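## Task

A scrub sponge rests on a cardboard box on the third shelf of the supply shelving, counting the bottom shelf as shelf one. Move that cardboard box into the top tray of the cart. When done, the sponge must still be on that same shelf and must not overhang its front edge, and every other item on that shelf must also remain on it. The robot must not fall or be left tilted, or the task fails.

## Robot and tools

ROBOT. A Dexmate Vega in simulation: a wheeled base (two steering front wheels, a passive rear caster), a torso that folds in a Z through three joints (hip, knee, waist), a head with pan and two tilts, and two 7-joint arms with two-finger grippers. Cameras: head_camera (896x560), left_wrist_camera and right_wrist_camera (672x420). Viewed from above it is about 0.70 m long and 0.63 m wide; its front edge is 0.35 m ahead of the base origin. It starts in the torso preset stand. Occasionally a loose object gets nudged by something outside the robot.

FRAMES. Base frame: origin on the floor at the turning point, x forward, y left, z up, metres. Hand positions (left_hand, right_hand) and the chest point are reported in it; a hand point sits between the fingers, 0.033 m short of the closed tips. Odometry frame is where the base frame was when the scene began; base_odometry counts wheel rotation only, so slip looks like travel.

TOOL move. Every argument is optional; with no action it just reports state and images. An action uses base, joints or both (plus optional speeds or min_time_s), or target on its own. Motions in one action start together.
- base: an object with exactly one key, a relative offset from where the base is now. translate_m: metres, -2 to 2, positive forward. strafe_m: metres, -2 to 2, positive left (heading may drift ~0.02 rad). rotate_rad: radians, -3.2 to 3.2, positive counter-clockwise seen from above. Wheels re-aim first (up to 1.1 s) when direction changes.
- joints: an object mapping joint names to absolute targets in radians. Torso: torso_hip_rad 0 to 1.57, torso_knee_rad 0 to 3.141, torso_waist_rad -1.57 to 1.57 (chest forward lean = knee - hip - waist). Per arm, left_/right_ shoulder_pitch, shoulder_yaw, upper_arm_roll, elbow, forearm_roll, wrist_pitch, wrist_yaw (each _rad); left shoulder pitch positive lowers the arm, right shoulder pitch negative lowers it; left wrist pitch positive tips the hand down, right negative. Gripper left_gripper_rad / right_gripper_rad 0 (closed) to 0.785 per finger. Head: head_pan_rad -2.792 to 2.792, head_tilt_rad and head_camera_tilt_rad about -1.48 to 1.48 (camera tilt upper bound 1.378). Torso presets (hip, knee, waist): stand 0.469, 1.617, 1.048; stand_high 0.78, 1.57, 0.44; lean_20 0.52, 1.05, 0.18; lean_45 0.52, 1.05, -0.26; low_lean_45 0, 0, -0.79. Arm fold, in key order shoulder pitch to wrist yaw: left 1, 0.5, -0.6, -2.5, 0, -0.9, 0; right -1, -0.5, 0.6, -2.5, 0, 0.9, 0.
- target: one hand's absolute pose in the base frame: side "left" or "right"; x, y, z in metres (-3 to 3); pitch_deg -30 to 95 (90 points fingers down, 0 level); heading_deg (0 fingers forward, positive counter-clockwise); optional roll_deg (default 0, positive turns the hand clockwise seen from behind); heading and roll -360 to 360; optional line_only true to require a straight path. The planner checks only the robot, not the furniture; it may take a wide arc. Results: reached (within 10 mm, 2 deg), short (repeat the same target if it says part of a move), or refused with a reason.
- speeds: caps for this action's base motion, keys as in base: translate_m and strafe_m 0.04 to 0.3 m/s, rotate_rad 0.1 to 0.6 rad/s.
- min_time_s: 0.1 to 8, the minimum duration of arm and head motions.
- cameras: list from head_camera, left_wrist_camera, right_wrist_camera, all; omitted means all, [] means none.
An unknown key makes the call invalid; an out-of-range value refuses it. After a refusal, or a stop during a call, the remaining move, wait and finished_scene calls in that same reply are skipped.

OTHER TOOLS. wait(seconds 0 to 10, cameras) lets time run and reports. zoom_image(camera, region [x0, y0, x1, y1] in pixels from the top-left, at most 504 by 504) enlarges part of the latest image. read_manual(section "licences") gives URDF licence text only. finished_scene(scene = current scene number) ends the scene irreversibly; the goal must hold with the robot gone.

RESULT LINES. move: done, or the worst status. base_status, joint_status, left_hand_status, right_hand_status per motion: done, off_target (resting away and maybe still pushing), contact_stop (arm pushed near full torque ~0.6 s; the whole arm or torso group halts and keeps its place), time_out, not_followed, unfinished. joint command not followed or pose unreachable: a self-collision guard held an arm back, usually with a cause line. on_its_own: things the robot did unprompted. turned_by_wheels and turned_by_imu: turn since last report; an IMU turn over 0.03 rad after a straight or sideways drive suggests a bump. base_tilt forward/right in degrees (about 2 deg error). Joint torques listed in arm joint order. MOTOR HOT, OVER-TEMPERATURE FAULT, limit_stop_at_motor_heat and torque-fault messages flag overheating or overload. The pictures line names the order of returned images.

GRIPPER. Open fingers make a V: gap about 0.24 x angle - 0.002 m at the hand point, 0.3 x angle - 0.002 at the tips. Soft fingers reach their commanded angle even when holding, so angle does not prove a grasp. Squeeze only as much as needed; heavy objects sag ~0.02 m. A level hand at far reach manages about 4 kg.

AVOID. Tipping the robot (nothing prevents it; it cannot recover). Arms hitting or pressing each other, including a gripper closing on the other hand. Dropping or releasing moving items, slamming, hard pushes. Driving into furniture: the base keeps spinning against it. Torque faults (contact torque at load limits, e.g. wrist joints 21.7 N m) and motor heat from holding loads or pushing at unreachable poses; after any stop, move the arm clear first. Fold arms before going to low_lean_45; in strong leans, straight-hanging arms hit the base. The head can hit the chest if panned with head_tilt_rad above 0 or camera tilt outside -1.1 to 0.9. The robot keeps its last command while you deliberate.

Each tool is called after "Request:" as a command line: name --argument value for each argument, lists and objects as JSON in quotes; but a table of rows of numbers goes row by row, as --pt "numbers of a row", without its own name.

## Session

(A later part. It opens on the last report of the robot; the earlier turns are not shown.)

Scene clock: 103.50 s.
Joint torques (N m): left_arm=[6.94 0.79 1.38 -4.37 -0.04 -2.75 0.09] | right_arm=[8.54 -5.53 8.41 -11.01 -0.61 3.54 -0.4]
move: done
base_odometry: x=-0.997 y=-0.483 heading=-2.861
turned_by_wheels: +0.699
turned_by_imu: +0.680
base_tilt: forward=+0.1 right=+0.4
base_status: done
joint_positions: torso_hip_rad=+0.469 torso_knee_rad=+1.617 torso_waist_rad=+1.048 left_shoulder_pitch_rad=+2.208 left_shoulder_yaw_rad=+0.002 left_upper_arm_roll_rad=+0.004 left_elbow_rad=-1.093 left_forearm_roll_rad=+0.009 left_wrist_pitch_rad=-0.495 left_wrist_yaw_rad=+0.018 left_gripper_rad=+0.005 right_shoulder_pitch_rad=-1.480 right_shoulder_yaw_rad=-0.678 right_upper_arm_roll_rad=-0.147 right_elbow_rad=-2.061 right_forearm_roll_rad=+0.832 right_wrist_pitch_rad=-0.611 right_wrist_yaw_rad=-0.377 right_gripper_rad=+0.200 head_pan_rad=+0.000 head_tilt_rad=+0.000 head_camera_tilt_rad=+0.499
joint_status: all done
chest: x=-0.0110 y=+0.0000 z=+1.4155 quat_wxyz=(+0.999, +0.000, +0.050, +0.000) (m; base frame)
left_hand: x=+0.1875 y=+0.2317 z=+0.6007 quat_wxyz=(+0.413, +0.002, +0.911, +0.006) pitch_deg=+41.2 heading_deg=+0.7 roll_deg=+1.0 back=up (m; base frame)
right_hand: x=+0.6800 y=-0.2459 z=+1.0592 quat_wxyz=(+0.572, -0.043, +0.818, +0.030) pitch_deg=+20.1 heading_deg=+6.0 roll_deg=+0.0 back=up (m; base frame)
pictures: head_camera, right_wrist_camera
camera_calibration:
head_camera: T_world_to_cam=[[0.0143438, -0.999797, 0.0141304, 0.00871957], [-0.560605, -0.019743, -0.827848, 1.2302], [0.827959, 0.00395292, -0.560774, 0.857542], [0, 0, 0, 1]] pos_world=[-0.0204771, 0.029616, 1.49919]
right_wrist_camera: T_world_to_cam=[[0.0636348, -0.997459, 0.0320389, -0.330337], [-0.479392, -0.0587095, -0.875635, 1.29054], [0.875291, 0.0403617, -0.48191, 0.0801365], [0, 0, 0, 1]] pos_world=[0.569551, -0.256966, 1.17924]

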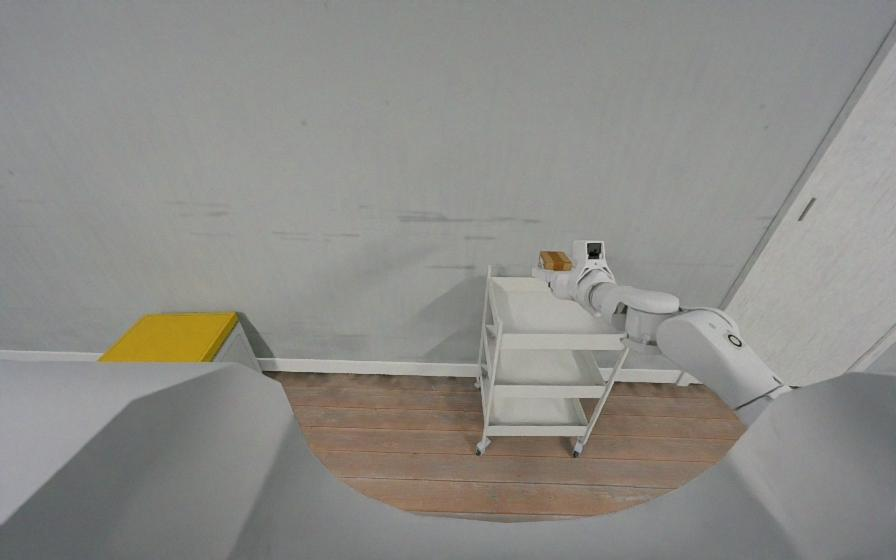

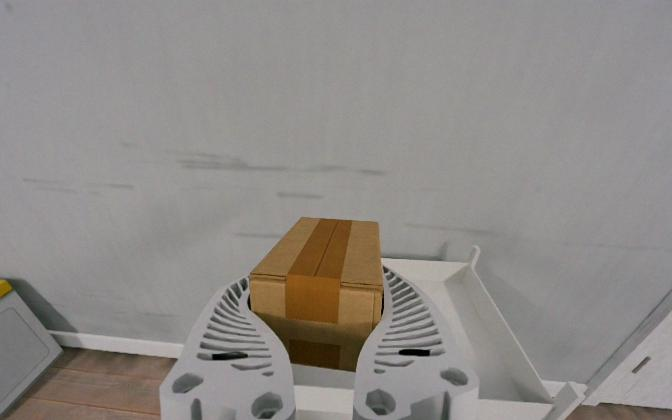

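Request:
move --base '{"translate_m": 0.08}' --joints '{"torso_hip_rad":0.3,"torso_knee_rad":1.1,"torso_waist_rad":0.0,"right_shoulder_pitch_rad":-0.78,"head_camera_tilt_rad":-0.1}' --min_time_s 4

Scene clock: 111.37 s.
Joint torques (N m): left_arm=[21.54 0.35 1.2 1.98 -0.08 -1.07 0.14] | right_arm=[20.97 -5.35 8.02 -11.9 -0.52 4.15 0.12]
move: done
base_odometry: x=-1.074 y=-0.505 heading=-2.860
turned_by_wheels: +0.001
turned_by_imu: +0.003
base_tilt: forward=+0.1 right=+0.4
base_status: done
joint_positions: torso_hip_rad=+0.300 torso_knee_rad=+1.100 torso_waist_rad=+0.000 left_shoulder_pitch_rad=+2.208 left_shoulder_yaw_rad=+0.002 left_upper_arm_roll_rad=+0.004 left_elbow_rad=-1.094 left_forearm_roll_rad=+0.009 left_wrist_pitch_rad=-0.495 left_wrist_yaw_rad=+0.018 left_gripper_rad=+0.005 right_shoulder_pitch_rad=-0.786 right_shoulder_yaw_rad=-0.678 right_upper_arm_roll_rad=-0.147 right_elbow_rad=-2.061 right_forearm_roll_rad=+0.832 right_wrist_pitch_rad=-0.611 right_wrist_yaw_rad=-0.377 right_gripper_rad=+0.200 head_pan_rad=+0.000 head_tilt_rad=+0.000 head_camera_tilt_rad=-0.099
joint_status: all done
chest: x=+0.1838 y=+0.0000 z=+1.2111 quat_wxyz=(+0.921, +0.000, +0.390, +0.000) (m; base frame)
left_hand: x=-0.1891 y=+0.2317 z=+0.4600 quat_wxyz=(+0.076, +0.004, +0.997, +0.005) pitch_deg=+81.3 heading_deg=+3.7 roll_deg=+4.2 (m; base frame)
right_hand: x=+0.8728 y=-0.2459 z=+0.8510 quat_wxyz=(+0.570, -0.043, +0.820, +0.030) pitch_deg=+20.4 heading_deg=+6.0 roll_deg=+0.0 back=up (m; base frame)
pictures: head_camera, left_wrist_camera, right_wrist_camera
camera_calibration:
head_camera: T_world_to_cam=[[0.0158955, -0.999791, 0.0128306, 0.00898849], [-0.641601, -0.020041, -0.766777, 1.16054], [0.766874, 0.00395621, -0.641786, 0.664727], [0, 0, 0, 1]] pos_world=[0.234699, 0.0296152, 1.31637]
left_wrist_camera: T_world_to_cam=[[0.0132072, -0.999858, 0.0104501, 0.225551], [-0.998045, -0.0138203, -0.0609492, -0.094687], [0.061085, -0.0096247, -0.998086, 0.626415], [0, 0, 0, 1]] pos_world=[-0.135745, 0.23024, 0.617088]
right_wrist_camera: T_world_to_cam=[[0.0638108, -0.997459, 0.0316921, -0.335791], [-0.484168, -0.0587117, -0.873003, 1.20256], [0.872645, 0.0403627, -0.486684, -0.182532], [0, 0, 0, 1]] pos_world=[0.762956, -0.256966, 0.971648]

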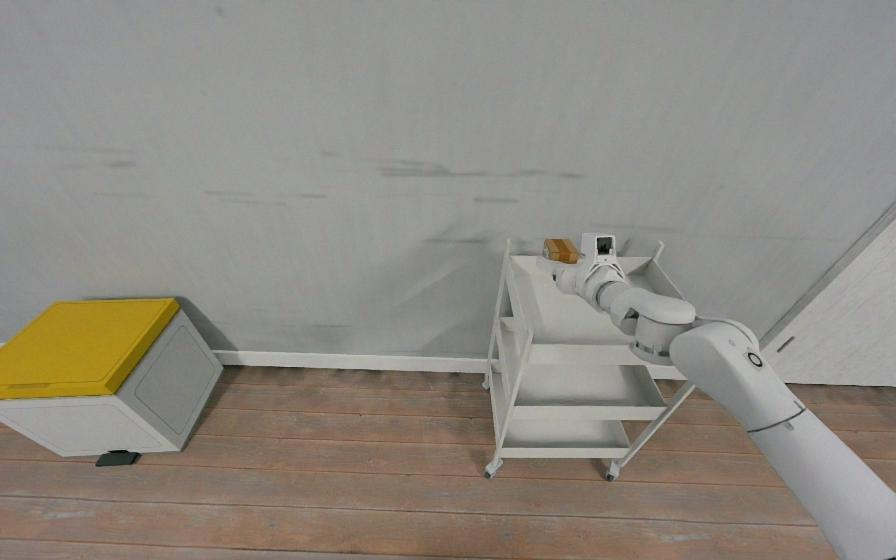

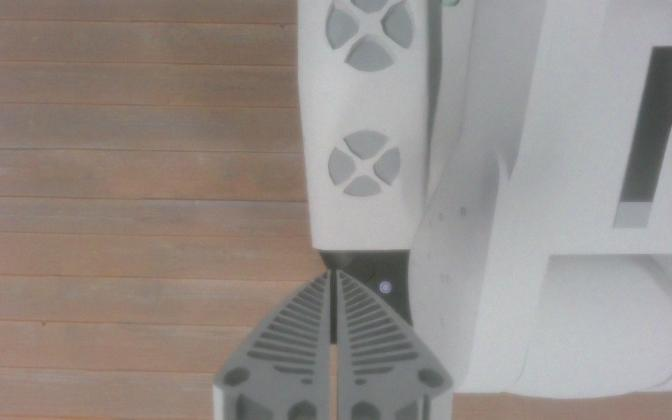

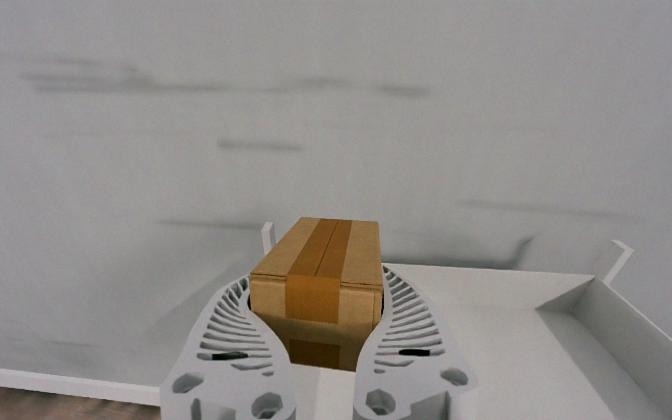

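Request:
move --target '{"side":"right","x":0.90,"y":-0.32,"z":0.73,"pitch_deg":22,"heading_deg":4}'

Scene clock: 115.43 s.
Joint torques (N m): left_arm=[21.38 -0.13 0.91 2 -0.06 -0.72 0.07] | right_arm=[21.12 -4.14 4.26 -8.57 -0.22 4.46 0.14]
move: done
base_odometry: x=-1.074 y=-0.505 heading=-2.860
turned_by_wheels: +0.000
turned_by_imu: +0.001
base_tilt: forward=+0.2 right=+0.3
base_status: not commanded
joint_positions: torso_hip_rad=+0.300 torso_knee_rad=+1.100 torso_waist_rad=+0.000 left_shoulder_pitch_rad=+2.208 left_shoulder_yaw_rad=+0.002 left_upper_arm_roll_rad=+0.004 left_elbow_rad=-1.094 left_forearm_roll_rad=+0.009 left_wrist_pitch_rad=-0.495 left_wrist_yaw_rad=+0.018 left_gripper_rad=+0.005 right_shoulder_pitch_rad=-0.730 right_shoulder_yaw_rad=-0.639 right_upper_arm_roll_rad=-0.240 right_elbow_rad=-1.579 right_forearm_roll_rad=+0.683 right_wrist_pitch_rad=-0.286 right_wrist_yaw_rad=-0.133 right_gripper_rad=+0.200 head_pan_rad=+0.000 head_tilt_rad=+0.000 head_camera_tilt_rad=-0.099
joint_status: not commanded
chest: x=+0.1838 y=+0.0000 z=+1.2111 quat_wxyz=(+0.921, +0.000, +0.389, +0.000) (m; base frame)
left_hand: x=-0.1891 y=+0.2317 z=+0.4600 quat_wxyz=(+0.076, +0.004, +0.997, +0.005) pitch_deg=+81.3 heading_deg=+3.7 roll_deg=+4.2 (m; base frame)
right_hand: x=+0.8996 y=-0.3194 z=+0.7307 quat_wxyz=(+0.559, -0.029, +0.829, +0.020) pitch_deg=+22.0 heading_deg=+4.0 roll_deg=+0.0 back=up (m; base frame)
right_hand_status: reached (straight line, planned for 1.9 s): 1 mm and 0.0 deg off.
pictures: head_camera, left_wrist_camera, right_wrist_camera
camera_calibration:
head_camera: T_world_to_cam=[[0.0158955, -0.999791, 0.0128306, 0.00898849], [-0.641601, -0.020041, -0.766777, 1.16054], [0.766874, 0.00395621, -0.641786, 0.664727], [0, 0, 0, 1]] pos_world=[0.234699, 0.0296152, 1.31637]
left_wrist_camera: T_world_to_cam=[[0.0132072, -0.999858, 0.0104501, 0.225551], [-0.998045, -0.0138203, -0.0609492, -0.094687], [0.061085, -0.0096247, -0.998086, 0.626415], [0, 0, 0, 1]] pos_world=[-0.135745, 0.23024, 0.617088]
right_wrist_camera: T_world_to_cam=[[0.0296954, -0.99901, 0.0331233, -0.377847], [-0.510783, -0.0436509, -0.858601, 1.12445], [0.859197, 0.00857768, -0.511574, -0.241375], [0, 0, 0, 1]] pos_world=[0.792958, -0.32632, 0.854485]

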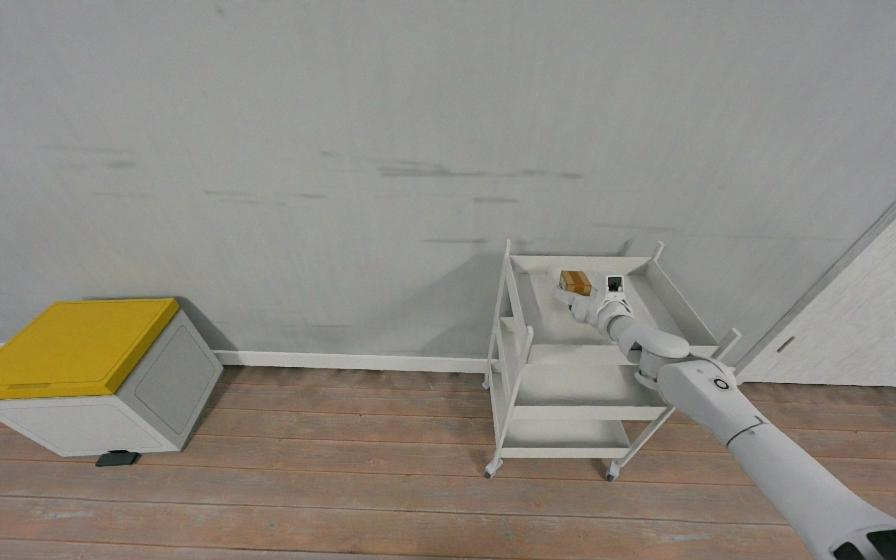

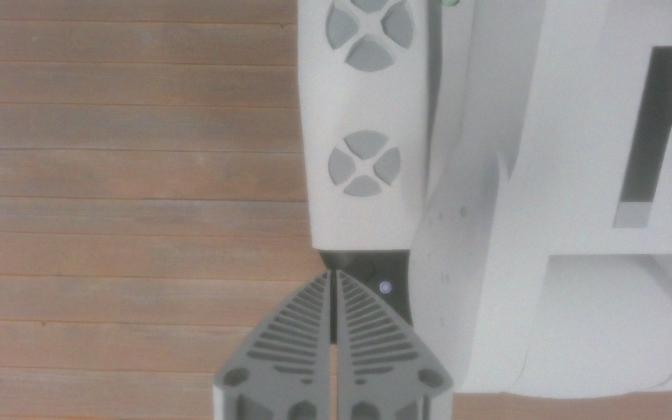

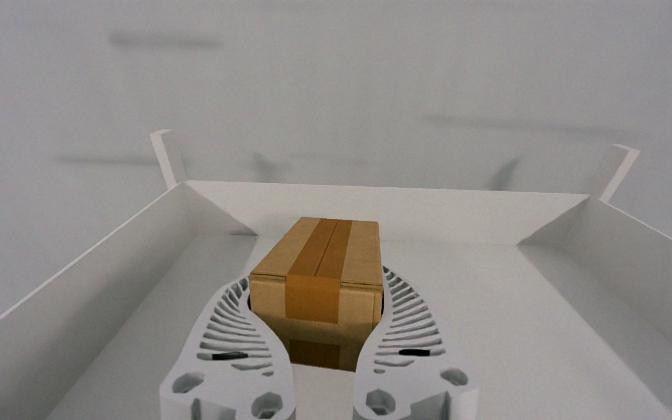

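Request:
move --target '{"side":"right","x":0.90,"y":-0.32,"z":0.69,"pitch_deg":21,"heading_deg":4}' --cameras '["right_wrist_camera"]'

Request:
move --target '{"side":"right","x":0.90,"y":-0.32,"z":0.68,"pitch_deg":21,"heading_deg":4}' --cameras '["right_wrist_camera"]'

Scene clock: 127.40 s.
Joint torques (N m): left_arm=[22.34 1.66 0.97 2.03 -0.03 -1.05 0.14] | right_arm=[-20.34 0.59 -8.34 18.58 0.35 -10.82 -0.6]
move: short
TORQUE FAULT: right_wrist_pitch_rad reached its load limit. The right arm stopped for 10 seconds, dropped its targets and accepts commands again: back off and push less far. The stop added 9.7 s to the call and to motion_time.
base_odometry: x=-1.074 y=-0.505 heading=-2.860
turned_by_wheels: +0.000
turned_by_imu: +0.003
base_tilt: forward=+0.1 right=+0.2
base_status: not commanded
joint_positions: torso_hip_rad=+0.301 torso_knee_rad=+1.099 torso_waist_rad=+0.001 left_shoulder_pitch_rad=+2.208 left_shoulder_yaw_rad=+0.002 left_upper_arm_roll_rad=+0.004 left_elbow_rad=-1.094 left_forearm_roll_rad=+0.009 left_wrist_pitch_rad=-0.495 left_wrist_yaw_rad=+0.018 left_gripper_rad=+0.005 right_shoulder_pitch_rad=-0.702 right_shoulder_yaw_rad=-0.586 right_upper_arm_roll_rad=-0.282 right_elbow_rad=-1.421 right_forearm_roll_rad=+0.626 right_wrist_pitch_rad=-0.136 right_wrist_yaw_rad=-0.081 right_gripper_rad=+0.200 head_pan_rad=+0.000 head_tilt_rad=+0.000 head_camera_tilt_rad=-0.099
joint_status: not commanded
chest: x=+0.1815 y=+0.0000 z=+1.2119 quat_wxyz=(+0.922, +0.000, +0.388, +0.000) (m; base frame)
left_hand: x=-0.1886 y=+0.2317 z=+0.4595 quat_wxyz=(+0.078, +0.004, +0.997, +0.005) pitch_deg=+81.1 heading_deg=+3.6 roll_deg=+4.1 (m; base frame)
right_hand: x=+0.9046 y=-0.3207 z=+0.7092 quat_wxyz=(+0.575, -0.028, +0.818, +0.020) pitch_deg=+19.8 heading_deg=+3.9 roll_deg=+0.1 back=up (m; base frame)
right_hand_status: short (straight line, planned for 0.9 s): torque_fault, 20 mm and 1.2 deg off.
pictures: right_wrist_camera
camera_calibration:
right_wrist_camera: T_world_to_cam=[[0.0270688, -0.999157, 0.0308778, -0.374705], [-0.477167, -0.0400577, -0.877899, 1.09291], [0.878396, 0.00902978, -0.477849, -0.297793], [0, 0, 0, 1]] pos_world=[0.793224, -0.327921, 0.828735]

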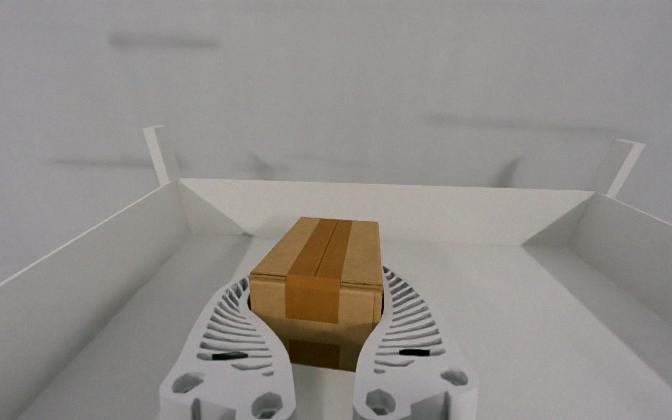

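not run: a stop came earlier in this reply.

Request:
zoom_image --camera "right_wrist_camera" --region '[220, 200, 440, 400]'

Request:
move --target '{"side":"right","x":0.905,"y":-0.32,"z":0.72,"pitch_deg":22,"heading_deg":4}' --cameras '["head_camera"]'

Request:
zoom_image --camera "head_camera" --region '[480, 230, 780, 420]'

Scaled by 2.291 from the camera's 672x420 image, which has a finer 960x600 frame.

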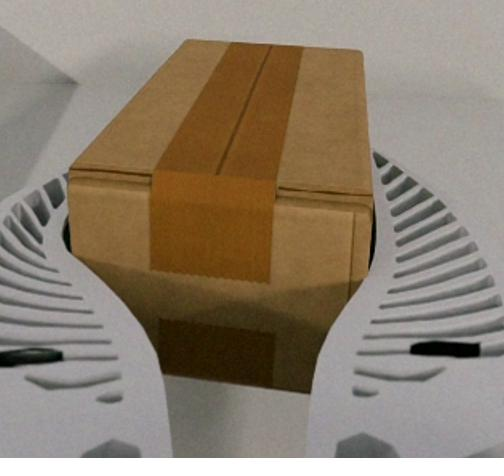

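Scene clock: 129.67 s.
Joint torques (N m): left_arm=[23.58 0.25 1.27 2.76 -0.06 -0.68 0.09] | right_arm=[23.34 -7.75 10.38 -12.43 -0.05 3.15 -0.23]
move: done
base_odometry: x=-1.074 y=-0.505 heading=-2.860
turned_by_wheels: +0.000
turned_by_imu: +0.001
base_tilt: forward=+0.1 right=+0.3
base_status: not commanded
joint_positions: torso_hip_rad=+0.300 torso_knee_rad=+1.100 torso_waist_rad=+0.000 left_shoulder_pitch_rad=+2.208 left_shoulder_yaw_rad=+0.002 left_upper_arm_roll_rad=+0.004 left_elbow_rad=-1.094 left_forearm_roll_rad=+0.009 left_wrist_pitch_rad=-0.495 left_wrist_yaw_rad=+0.018 left_gripper_rad=+0.005 right_shoulder_pitch_rad=-0.700 right_shoulder_yaw_rad=-0.614 right_upper_arm_roll_rad=-0.265 right_elbow_rad=-1.499 right_forearm_roll_rad=+0.659 right_wrist_pitch_rad=-0.244 right_wrist_yaw_rad=-0.107 right_gripper_rad=+0.200 head_pan_rad=+0.000 head_tilt_rad=+0.000 head_camera_tilt_rad=-0.099
joint_status: not commanded
chest: x=+0.1837 y=+0.0000 z=+1.2111 quat_wxyz=(+0.921, +0.000, +0.389, +0.000) (m; base frame)
left_hand: x=-0.1891 y=+0.2317 z=+0.4600 quat_wxyz=(+0.076, +0.004, +0.997, +0.005) pitch_deg=+81.3 heading_deg=+3.7 roll_deg=+4.2 (m; base frame)
right_hand: x=+0.9050 y=-0.3199 z=+0.7150 quat_wxyz=(+0.557, -0.029, +0.829, +0.020) pitch_deg=+22.2 heading_deg=+4.0 roll_deg=+0.0 back=up (m; base frame)
right_hand_status: reached (straight line, planned for 0.7 s): 5 mm and 0.2 deg off.
pictures: head_camera
camera_calibration:
head_camera: T_world_to_cam=[[0.0158928, -0.999791, 0.0128351, 0.00898484], [-0.641434, -0.0200418, -0.766916, 1.16062], [0.767013, 0.00395561, -0.641619, 0.664551], [0, 0, 0, 1]] pos_world=[0.234599, 0.0296152, 1.31637]

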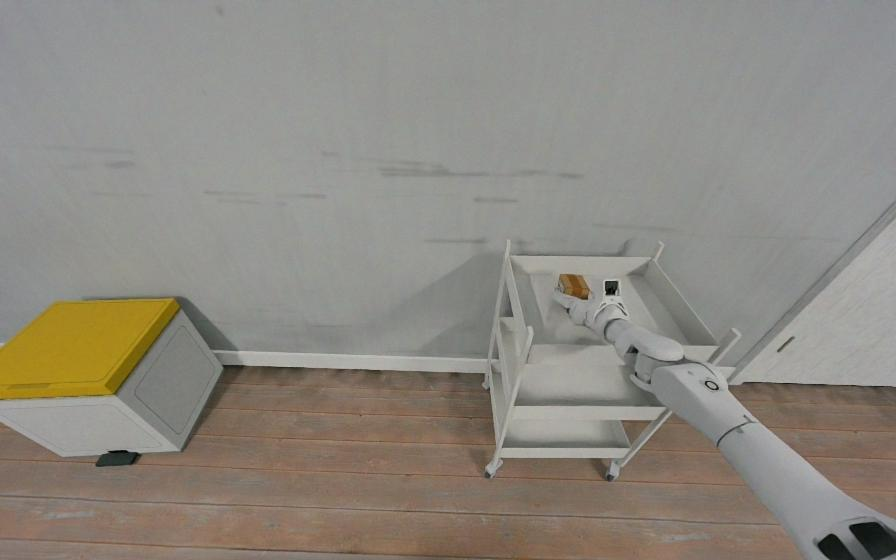

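Scaled by 1.680 from the camera's 896x560 image, which has a finer 960x600 frame.

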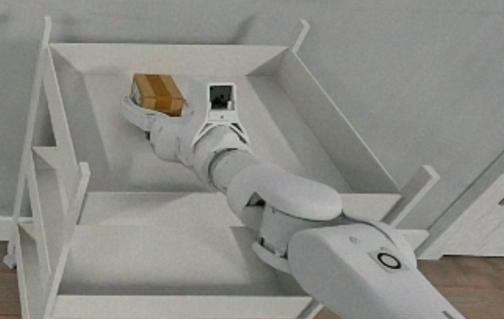

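Request:
move --target '{"side":"right","x":0.965,"y":-0.32,"z":0.735,"pitch_deg":28,"heading_deg":4}' --cameras '[]'

Request:
move --target '{"side":"right","x":0.965,"y":-0.32,"z":0.71,"pitch_deg":28,"heading_deg":4}' --cameras '["right_wrist_camera","head_camera"]'

Request:
zoom_image --camera "right_wrist_camera" --region '[170, 150, 500, 400]'

Scene clock: 132.90 s.
Joint torques (N m): left_arm=[22.23 0.5 1.02 2.96 -0.06 -1.23 0.11] | right_arm=[25.85 -4.55 4.09 -6.36 0.15 3.26 0.32]
move: done
base_odometry: x=-1.074 y=-0.505 heading=-2.860
turned_by_wheels: +0.000
turned_by_imu: +0.001
base_tilt: forward=+0.2 right=+0.3
base_status: not commanded
joint_positions: torso_hip_rad=+0.300 torso_knee_rad=+1.100 torso_waist_rad=+0.000 left_shoulder_pitch_rad=+2.208 left_shoulder_yaw_rad=+0.002 left_upper_arm_roll_rad=+0.004 left_elbow_rad=-1.094 left_forearm_roll_rad=+0.009 left_wrist_pitch_rad=-0.495 left_wrist_yaw_rad=+0.018 left_gripper_rad=+0.005 right_shoulder_pitch_rad=-0.437 right_shoulder_yaw_rad=-0.583 right_upper_arm_roll_rad=-0.323 right_elbow_rad=-1.362 right_forearm_roll_rad=+0.680 right_wrist_pitch_rad=-0.465 right_wrist_yaw_rad=-0.085 right_gripper_rad=+0.200 head_pan_rad=+0.000 head_tilt_rad=+0.000 head_camera_tilt_rad=-0.099
joint_status: not commanded
chest: x=+0.1837 y=+0.0000 z=+1.2111 quat_wxyz=(+0.921, +0.000, +0.389, +0.000) (m; base frame)
left_hand: x=-0.1891 y=+0.2317 z=+0.4600 quat_wxyz=(+0.076, +0.004, +0.997, +0.005) pitch_deg=+81.3 heading_deg=+3.7 roll_deg=+4.2 (m; base frame)
right_hand: x=+0.9636 y=-0.3201 z=+0.7339 quat_wxyz=(+0.515, -0.030, +0.856, +0.018) pitch_deg=+27.9 heading_deg=+4.0 roll_deg=+0.0 back=up (m; base frame)
right_hand_status: reached (straight line, planned for 1.2 s): 2 mm and 0.1 deg off.
pictures: none
No camera images: "cameras" was empty.

Scene clock: 134.73 s.
Joint torques (N m): left_arm=[22.47 0.7 1.12 3.05 0.03 -1.36 0.1] | right_arm=[24.16 -3.57 3.34 -6.07 -0.48 3.38 0.13]
move: done
base_odometry: x=-1.074 y=-0.505 heading=-2.860
turned_by_wheels: +0.000
turned_by_imu: +0.000
base_tilt: forward=+0.2 right=+0.3
base_status: not commanded
joint_positions: torso_hip_rad=+0.300 torso_knee_rad=+1.100 torso_waist_rad=+0.000 left_shoulder_pitch_rad=+2.208 left_shoulder_yaw_rad=+0.002 left_upper_arm_roll_rad=+0.004 left_elbow_rad=-1.094 left_forearm_roll_rad=+0.009 left_wrist_pitch_rad=-0.495 left_wrist_yaw_rad=+0.018 left_gripper_rad=+0.005 right_shoulder_pitch_rad=-0.423 right_shoulder_yaw_rad=-0.555 right_upper_arm_roll_rad=-0.349 right_elbow_rad=-1.269 right_forearm_roll_rad=+0.651 right_wrist_pitch_rad=-0.395 right_wrist_yaw_rad=-0.057 right_gripper_rad=+0.200 head_pan_rad=+0.000 head_tilt_rad=+0.000 head_camera_tilt_rad=-0.099
joint_status: not commanded
chest: x=+0.1837 y=+0.0000 z=+1.2111 quat_wxyz=(+0.921, +0.000, +0.389, +0.000) (m; base frame)
left_hand: x=-0.1891 y=+0.2317 z=+0.4600 quat_wxyz=(+0.076, +0.004, +0.997, +0.005) pitch_deg=+81.3 heading_deg=+3.7 roll_deg=+4.2 (m; base frame)
right_hand: x=+0.9646 y=-0.3202 z=+0.7107 quat_wxyz=(+0.514, -0.030, +0.857, +0.018) pitch_deg=+28.1 heading_deg=+4.0 roll_deg=+0.0 back=up (m; base frame)
right_hand_status: reached (straight line, planned for 0.6 s): 1 mm and 0.1 deg off.
pictures: head_camera, right_wrist_camera
camera_calibration:
head_camera: T_world_to_cam=[[0.0158937, -0.999791, 0.0128326, 0.00898781], [-0.641493, -0.0200408, -0.766867, 1.16057], [0.766964, 0.00395633, -0.641677, 0.66464], [0, 0, 0, 1]] pos_world=[0.234599, 0.0296152, 1.31637]
right_wrist_camera: T_world_to_cam=[[0.0330973, -0.998756, 0.0372963, -0.386065], [-0.597732, -0.049688, -0.800154, 1.18084], [0.801012, 0.00418976, -0.598633, -0.190827], [0, 0, 0, 1]] pos_world=[0.871457, -0.326112, 0.845015]

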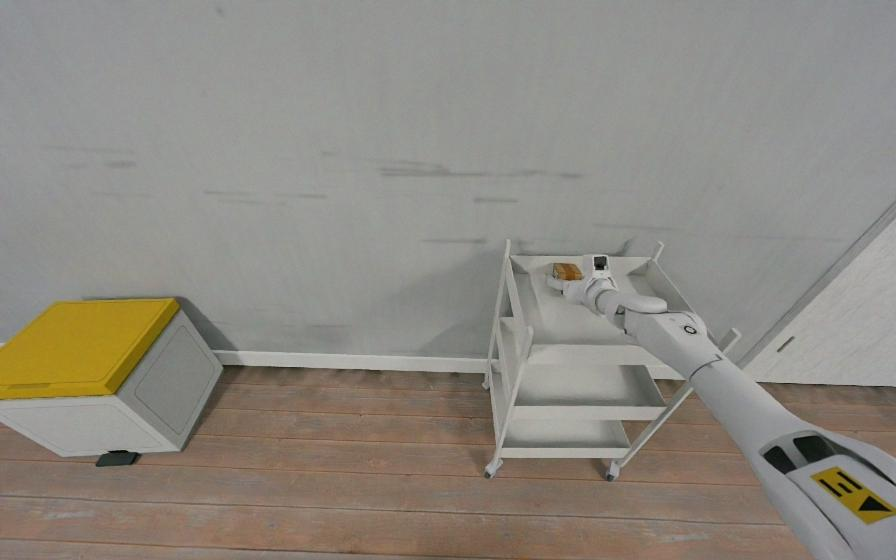

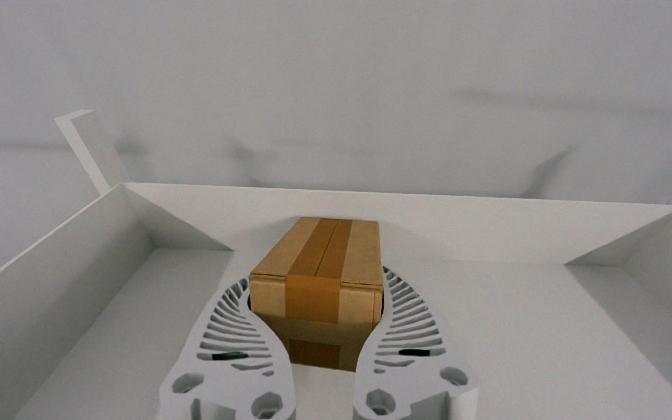

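Scaled by 1.527 from the camera's 672x420 image, which has a finer 960x600 frame.

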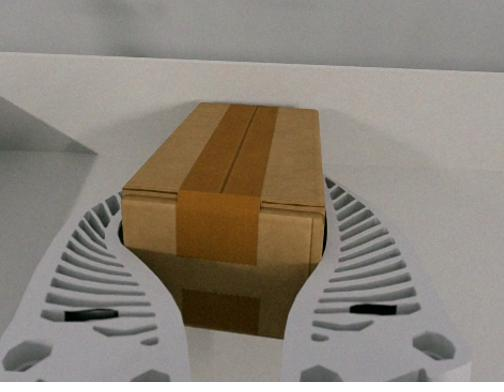

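Request:
move --target '{"side":"right","x":0.96,"y":-0.32,"z":0.695,"pitch_deg":28,"heading_deg":4}' --cameras '["right_wrist_camera"]'

Request:
move --target '{"side":"right","x":0.96,"y":-0.32,"z":0.688,"pitch_deg":28,"heading_deg":4}' --cameras '["right_wrist_camera"]'

Scene clock: 137.73 s.
Joint torques (N m): left_arm=[22.66 0.01 1.38 3.04 -0.13 -1.05 0.02] | right_arm=[11.15 -2.69 2.6 -5.95 -0.44 2.16 0.15]
move: done
base_odometry: x=-1.074 y=-0.505 heading=-2.860
turned_by_wheels: +0.000
turned_by_imu: +0.001
base_tilt: forward=+0.1 right=+0.3
base_status: not commanded
joint_positions: torso_hip_rad=+0.300 torso_knee_rad=+1.100 torso_waist_rad=+0.000 left_shoulder_pitch_rad=+2.208 left_shoulder_yaw_rad=+0.002 left_upper_arm_roll_rad=+0.004 left_elbow_rad=-1.094 left_forearm_roll_rad=+0.009 left_wrist_pitch_rad=-0.495 left_wrist_yaw_rad=+0.018 left_gripper_rad=+0.005 right_shoulder_pitch_rad=-0.431 right_shoulder_yaw_rad=-0.544 right_upper_arm_roll_rad=-0.358 right_elbow_rad=-1.232 right_forearm_roll_rad=+0.639 right_wrist_pitch_rad=-0.353 right_wrist_yaw_rad=-0.046 right_gripper_rad=+0.200 head_pan_rad=+0.000 head_tilt_rad=+0.000 head_camera_tilt_rad=-0.099
joint_status: not commanded
chest: x=+0.1837 y=+0.0000 z=+1.2111 quat_wxyz=(+0.921, +0.000, +0.389, +0.000) (m; base frame)
left_hand: x=-0.1891 y=+0.2317 z=+0.4600 quat_wxyz=(+0.076, +0.004, +0.997, +0.005) pitch_deg=+81.3 heading_deg=+3.7 roll_deg=+4.2 (m; base frame)
right_hand: x=+0.9607 y=-0.3202 z=+0.6971 quat_wxyz=(+0.515, -0.030, +0.857, +0.018) pitch_deg=+28.0 heading_deg=+4.0 roll_deg=+0.0 back=up (m; base frame)
right_hand_status: reached (straight line, planned for 0.5 s): 2 mm and 0.0 deg off.
pictures: right_wrist_camera
camera_calibration:
right_wrist_camera: T_world_to_cam=[[0.0330418, -0.998751, 0.0374693, -0.385616], [-0.59698, -0.0497895, -0.80071, 1.16725], [0.801576, 0.0040885, -0.59788, -0.196972], [0, 0, 0, 1]] pos_world=[0.867456, -0.326212, 0.831314]

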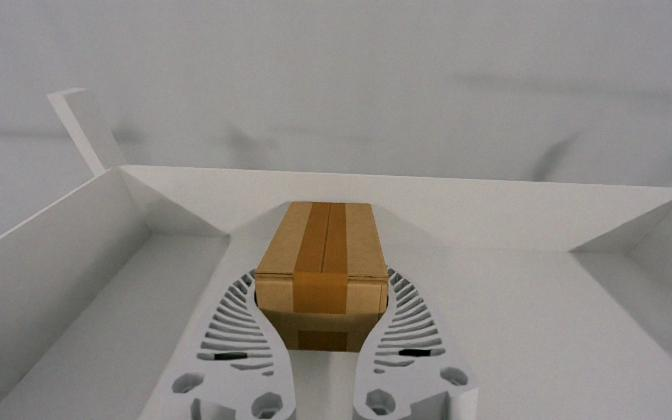

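Scene clock: 138.93 s.
Joint torques (N m): left_arm=[21.67 0.72 1.25 3.12 0.03 -0.96 0.21] | right_arm=[19.31 -4.67 1.66 -3.32 -0.15 1.39 0.02]
move: done
base_odometry: x=-1.074 y=-0.505 heading=-2.860
turned_by_wheels: +0.000
turned_by_imu: +0.000
base_tilt: forward=+0.2 right=+0.3
base_status: not commanded
joint_positions: torso_hip_rad=+0.300 torso_knee_rad=+1.100 torso_waist_rad=+0.000 left_shoulder_pitch_rad=+2.208 left_shoulder_yaw_rad=+0.002 left_upper_arm_roll_rad=+0.004 left_elbow_rad=-1.094 left_forearm_roll_rad=+0.009 left_wrist_pitch_rad=-0.495 left_wrist_yaw_rad=+0.018 left_gripper_rad=+0.005 right_shoulder_pitch_rad=-0.428 right_shoulder_yaw_rad=-0.534 right_upper_arm_roll_rad=-0.366 right_elbow_rad=-1.201 right_forearm_roll_rad=+0.630 right_wrist_pitch_rad=-0.327 right_wrist_yaw_rad=-0.037 right_gripper_rad=+0.200 head_pan_rad=+0.000 head_tilt_rad=+0.000 head_camera_tilt_rad=-0.099
joint_status: not commanded
chest: x=+0.1837 y=+0.0000 z=+1.2111 quat_wxyz=(+0.921, +0.000, +0.389, +0.000) (m; base frame)
left_hand: x=-0.1891 y=+0.2317 z=+0.4600 quat_wxyz=(+0.076, +0.004, +0.997, +0.005) pitch_deg=+81.3 heading_deg=+3.7 roll_deg=+4.2 (m; base frame)
right_hand: x=+0.9601 y=-0.3202 z=+0.6894 quat_wxyz=(+0.515, -0.030, +0.857, +0.018) pitch_deg=+28.0 heading_deg=+4.0 roll_deg=+0.0 back=up (m; base frame)
right_hand_status: reached (straight line, planned for 0.4 s): 1 mm and 0.0 deg off.
pictures: right_wrist_camera
camera_calibration:
right_wrist_camera: T_world_to_cam=[[0.0330558, -0.998756, 0.0373356, -0.385104], [-0.59682, -0.0496899, -0.800835, 1.16059], [0.801694, 0.0041896, -0.59772, -0.201276], [0, 0, 0, 1]] pos_world=[0.866756, -0.326112, 0.823514]

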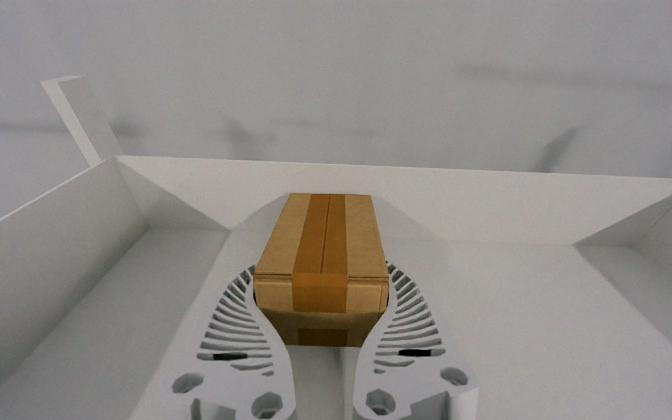

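Request:
move --target '{"side":"right","x":0.955,"y":-0.32,"z":0.68,"pitch_deg":28,"heading_deg":4}' --cameras '["right_wrist_camera"]'

Request:
zoom_image --camera "right_wrist_camera" --region '[170, 150, 500, 400]'

Scene clock: 140.20 s.
Joint torques (N m): left_arm=[22.62 0.42 1.22 3.12 -0.04 -1.05 0.07] | right_arm=[6.14 -2.11 0.22 -2.24 -0.02 0.15 0.25]
move: done
base_odometry: x=-1.074 y=-0.505 heading=-2.860
turned_by_wheels: +0.000
turned_by_imu: +0.000
base_tilt: forward=+0.2 right=+0.3
base_status: not commanded
joint_positions: torso_hip_rad=+0.300 torso_knee_rad=+1.100 torso_waist_rad=+0.000 left_shoulder_pitch_rad=+2.208 left_shoulder_yaw_rad=+0.002 left_upper_arm_roll_rad=+0.004 left_elbow_rad=-1.094 left_forearm_roll_rad=+0.009 left_wrist_pitch_rad=-0.495 left_wrist_yaw_rad=+0.018 left_gripper_rad=+0.005 right_shoulder_pitch_rad=-0.437 right_shoulder_yaw_rad=-0.530 right_upper_arm_roll_rad=-0.368 right_elbow_rad=-1.190 right_forearm_roll_rad=+0.626 right_wrist_pitch_rad=-0.306 right_wrist_yaw_rad=-0.033 right_gripper_rad=+0.200 head_pan_rad=+0.000 head_tilt_rad=+0.000 head_camera_tilt_rad=-0.099
joint_status: not commanded
chest: x=+0.1836 y=+0.0000 z=+1.2111 quat_wxyz=(+0.921, +0.000, +0.389, +0.000) (m; base frame)
left_hand: x=-0.1890 y=+0.2317 z=+0.4599 quat_wxyz=(+0.076, +0.004, +0.997, +0.005) pitch_deg=+81.3 heading_deg=+3.7 roll_deg=+4.2 (m; base frame)
right_hand: x=+0.9566 y=-0.3202 z=+0.6829 quat_wxyz=(+0.515, -0.030, +0.856, +0.018) pitch_deg=+27.9 heading_deg=+4.0 roll_deg=+0.0 back=up (m; base frame)
right_hand_status: reached (straight line, planned for 0.3 s): 3 mm and 0.1 deg off.
pictures: right_wrist_camera
camera_calibration:
right_wrist_camera: T_world_to_cam=[[0.0330884, -0.998755, 0.03732, -0.384754], [-0.595773, -0.0496913, -0.801614, 1.15289], [0.802471, 0.00428986, -0.596676, -0.203826], [0, 0, 0, 1]] pos_world=[0.863155, -0.326112, 0.816912]

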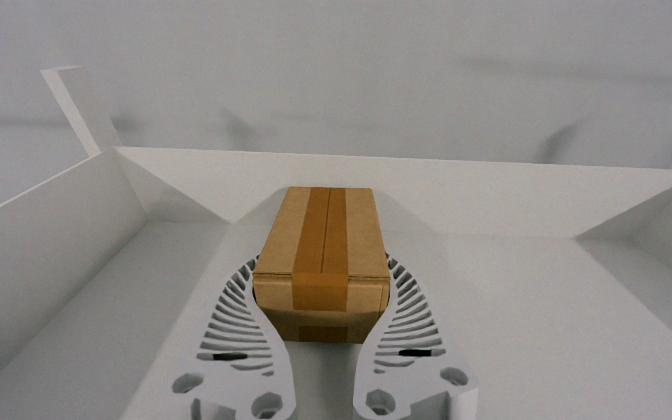

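Scaled by 1.527 from the camera's 672x420 image, which has a finer 960x600 frame.

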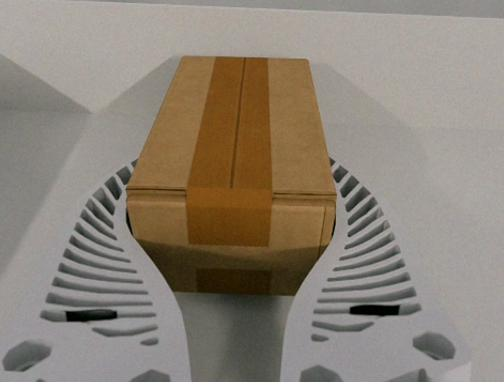

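Open slowly.

Request:
move --joints '{"right_gripper_rad":0.45}' --min_time_s 2 --cameras '["right_wrist_camera"]'

Request:
move --target '{"side":"right","x":0.84,"y":-0.32,"z":0.85,"pitch_deg":28,"heading_deg":4}' --cameras '["right_wrist_camera", "head_camera"]'

"min_time_s" has no arm or head joint beside it: it slows only arm and head motions. Command such a joint too, or leave it out
Scene clock: 140.43 s.
Joint torques (N m): left_arm=[21.93 0.11 1.11 2.9 -0.02 -0.89 0.27] | right_arm=[4.8 -2.51 0.52 -0.91 -0.16 0.07 0.34]
base_odometry: x=-1.074 y=-0.505 heading=-2.860
turned_by_wheels: +0.000
turned_by_imu: +0.000
base_tilt: forward=+0.1 right=+0.3
base_status: not commanded
joint_positions: torso_hip_rad=+0.300 torso_knee_rad=+1.100 torso_waist_rad=+0.000 left_shoulder_pitch_rad=+2.208 left_shoulder_yaw_rad=+0.002 left_upper_arm_roll_rad=+0.004 left_elbow_rad=-1.094 left_forearm_roll_rad=+0.009 left_wrist_pitch_rad=-0.495 left_wrist_yaw_rad=+0.018 left_gripper_rad=+0.005 right_shoulder_pitch_rad=-0.438 right_shoulder_yaw_rad=-0.530 right_upper_arm_roll_rad=-0.368 right_elbow_rad=-1.189 right_forearm_roll_rad=+0.626 right_wrist_pitch_rad=-0.304 right_wrist_yaw_rad=-0.033 right_gripper_rad=+0.200 head_pan_rad=+0.000 head_tilt_rad=+0.000 head_camera_tilt_rad=-0.099
joint_status: not commanded
chest: x=+0.1836 y=+0.0000 z=+1.2111 quat_wxyz=(+0.921, +0.000, +0.389, +0.000) (m; base frame)
left_hand: x=-0.1890 y=+0.2317 z=+0.4599 quat_wxyz=(+0.076, +0.004, +0.997, +0.005) pitch_deg=+81.3 heading_deg=+3.7 roll_deg=+4.2 (m; base frame)
right_hand: x=+0.9562 y=-0.3202 z=+0.6822 quat_wxyz=(+0.515, -0.030, +0.856, +0.018) pitch_deg=+27.9 heading_deg=+4.0 roll_deg=+0.0 back=up (m; base frame)
right_hand_status: reached (straight line, planned for 0.3 s): 3 mm and 0.1 deg off.
pictures: none

not run: a call was refused earlier in this reply.

Request:
move --joints '{"right_gripper_rad":0.45}' --cameras '["right_wrist_camera"]'

Request:
move --target '{"side":"right","x":0.84,"y":-0.32,"z":0.80,"pitch_deg":28,"heading_deg":4}' --cameras '["right_wrist_camera", "head_camera"]'

Scene clock: 141.67 s.
Joint torques (N m): left_arm=[21.56 -0.11 1.24 2.39 -0.07 -1.09 0.25] | right_arm=[3.86 -3.4 1 -1.04 0 -0.1 0.09]
move: done
base_odometry: x=-1.074 y=-0.505 heading=-2.860
turned_by_wheels: +0.000
turned_by_imu: +0.000
base_tilt: forward=+0.2 right=+0.3
base_status: not commanded
joint_positions: torso_hip_rad=+0.300 torso_knee_rad=+1.100 torso_waist_rad=+0.000 left_shoulder_pitch_rad=+2.208 left_shoulder_yaw_rad=+0.002 left_upper_arm_roll_rad=+0.004 left_elbow_rad=-1.094 left_forearm_roll_rad=+0.009 left_wrist_pitch_rad=-0.495 left_wrist_yaw_rad=+0.018 left_gripper_rad=+0.005 right_shoulder_pitch_rad=-0.440 right_shoulder_yaw_rad=-0.530 right_upper_arm_roll_rad=-0.369 right_elbow_rad=-1.187 right_forearm_roll_rad=+0.625 right_wrist_pitch_rad=-0.301 right_wrist_yaw_rad=-0.033 right_gripper_rad=+0.450 head_pan_rad=+0.000 head_tilt_rad=+0.000 head_camera_tilt_rad=-0.099
joint_status: all done
chest: x=+0.1836 y=+0.0000 z=+1.2111 quat_wxyz=(+0.921, +0.000, +0.389, +0.000) (m; base frame)
left_hand: x=-0.1890 y=+0.2317 z=+0.4599 quat_wxyz=(+0.076, +0.004, +0.997, +0.005) pitch_deg=+81.3 heading_deg=+3.7 roll_deg=+4.2 (m; base frame)
right_hand: x=+0.9556 y=-0.3201 z=+0.6811 quat_wxyz=(+0.515, -0.030, +0.856, +0.018) pitch_deg=+27.9 heading_deg=+4.0 roll_deg=+0.0 back=up (m; base frame)
pictures: right_wrist_camera
camera_calibration:
right_wrist_camera: T_world_to_cam=[[0.0331635, -0.998755, 0.0372653, -0.384674], [-0.595657, -0.0496916, -0.8017, 1.15084], [0.802554, 0.00438978, -0.596564, -0.204088], [0, 0, 0, 1]] pos_world=[0.862055, -0.326112, 0.815212]

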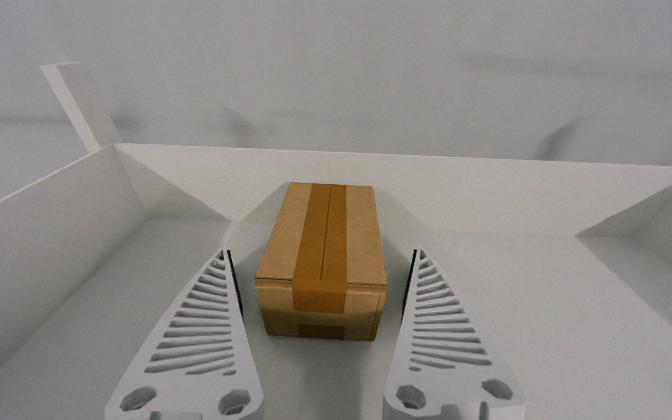

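Scene clock: 146.17 s.
Joint torques (N m): left_arm=[22.22 0 1.12 2.07 -0.02 -0.93 0.03] | right_arm=[5.16 -8.01 10.24 -10.6 -0.24 2.14 -0.34]
move: done
base_odometry: x=-1.074 y=-0.505 heading=-2.860
turned_by_wheels: +0.000
turned_by_imu: +0.001
base_tilt: forward=+0.2 right=+0.3
base_status: not commanded
joint_positions: torso_hip_rad=+0.300 torso_knee_rad=+1.100 torso_waist_rad=+0.000 left_shoulder_pitch_rad=+2.208 left_shoulder_yaw_rad=+0.002 left_upper_arm_roll_rad=+0.004 left_elbow_rad=-1.094 left_forearm_roll_rad=+0.009 left_wrist_pitch_rad=-0.495 left_wrist_yaw_rad=+0.018 left_gripper_rad=+0.005 right_shoulder_pitch_rad=-0.889 right_shoulder_yaw_rad=-0.764 right_upper_arm_roll_rad=-0.006 right_elbow_rad=-2.015 right_forearm_roll_rad=+0.921 right_wrist_pitch_rad=-0.671 right_wrist_yaw_rad=-0.306 right_gripper_rad=+0.450 head_pan_rad=+0.000 head_tilt_rad=+0.000 head_camera_tilt_rad=-0.099
joint_status: not commanded
chest: x=+0.1837 y=+0.0000 z=+1.2111 quat_wxyz=(+0.921, +0.000, +0.389, +0.000) (m; base frame)
left_hand: x=-0.1890 y=+0.2317 z=+0.4599 quat_wxyz=(+0.076, +0.004, +0.997, +0.005) pitch_deg=+81.3 heading_deg=+3.7 roll_deg=+4.2 (m; base frame)
right_hand: x=+0.8409 y=-0.3201 z=+0.7984 quat_wxyz=(+0.514, -0.030, +0.857, +0.018) pitch_deg=+28.0 heading_deg=+4.0 roll_deg=+0.0 back=up (m; base frame)
right_hand_status: reached (straight line, planned for 2.9 s): 2 mm and 0.1 deg off.
pictures: head_camera, right_wrist_camera
camera_calibration:
head_camera: T_world_to_cam=[[0.0158931, -0.999791, 0.0128361, 0.008985], [-0.641385, -0.0200425, -0.766958, 1.1606], [0.767055, 0.00395647, -0.641569, 0.664553], [0, 0, 0, 1]] pos_world=[0.2345, 0.0296152, 1.31637]
right_wrist_camera: T_world_to_cam=[[0.0329634, -0.99878, 0.0367775, -0.384766], [-0.597676, -0.0491918, -0.800228, 1.17725], [0.80106, 0.00439717, -0.598568, -0.0392711], [0, 0, 0, 1]] pos_world=[0.747757, -0.326213, 0.932715]

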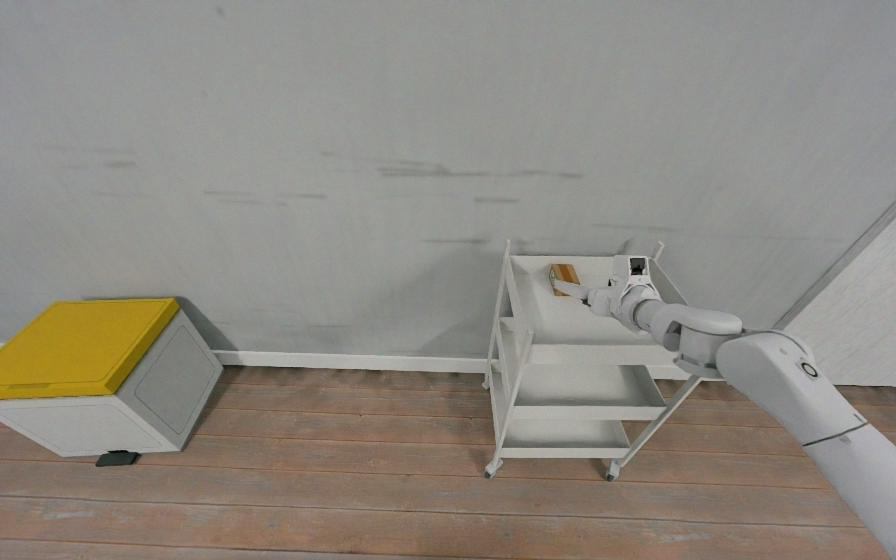

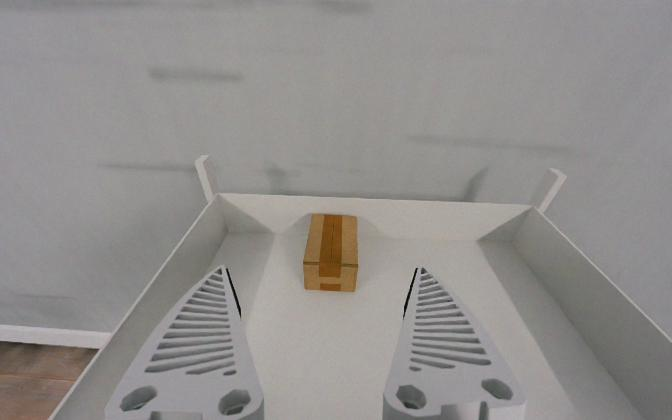

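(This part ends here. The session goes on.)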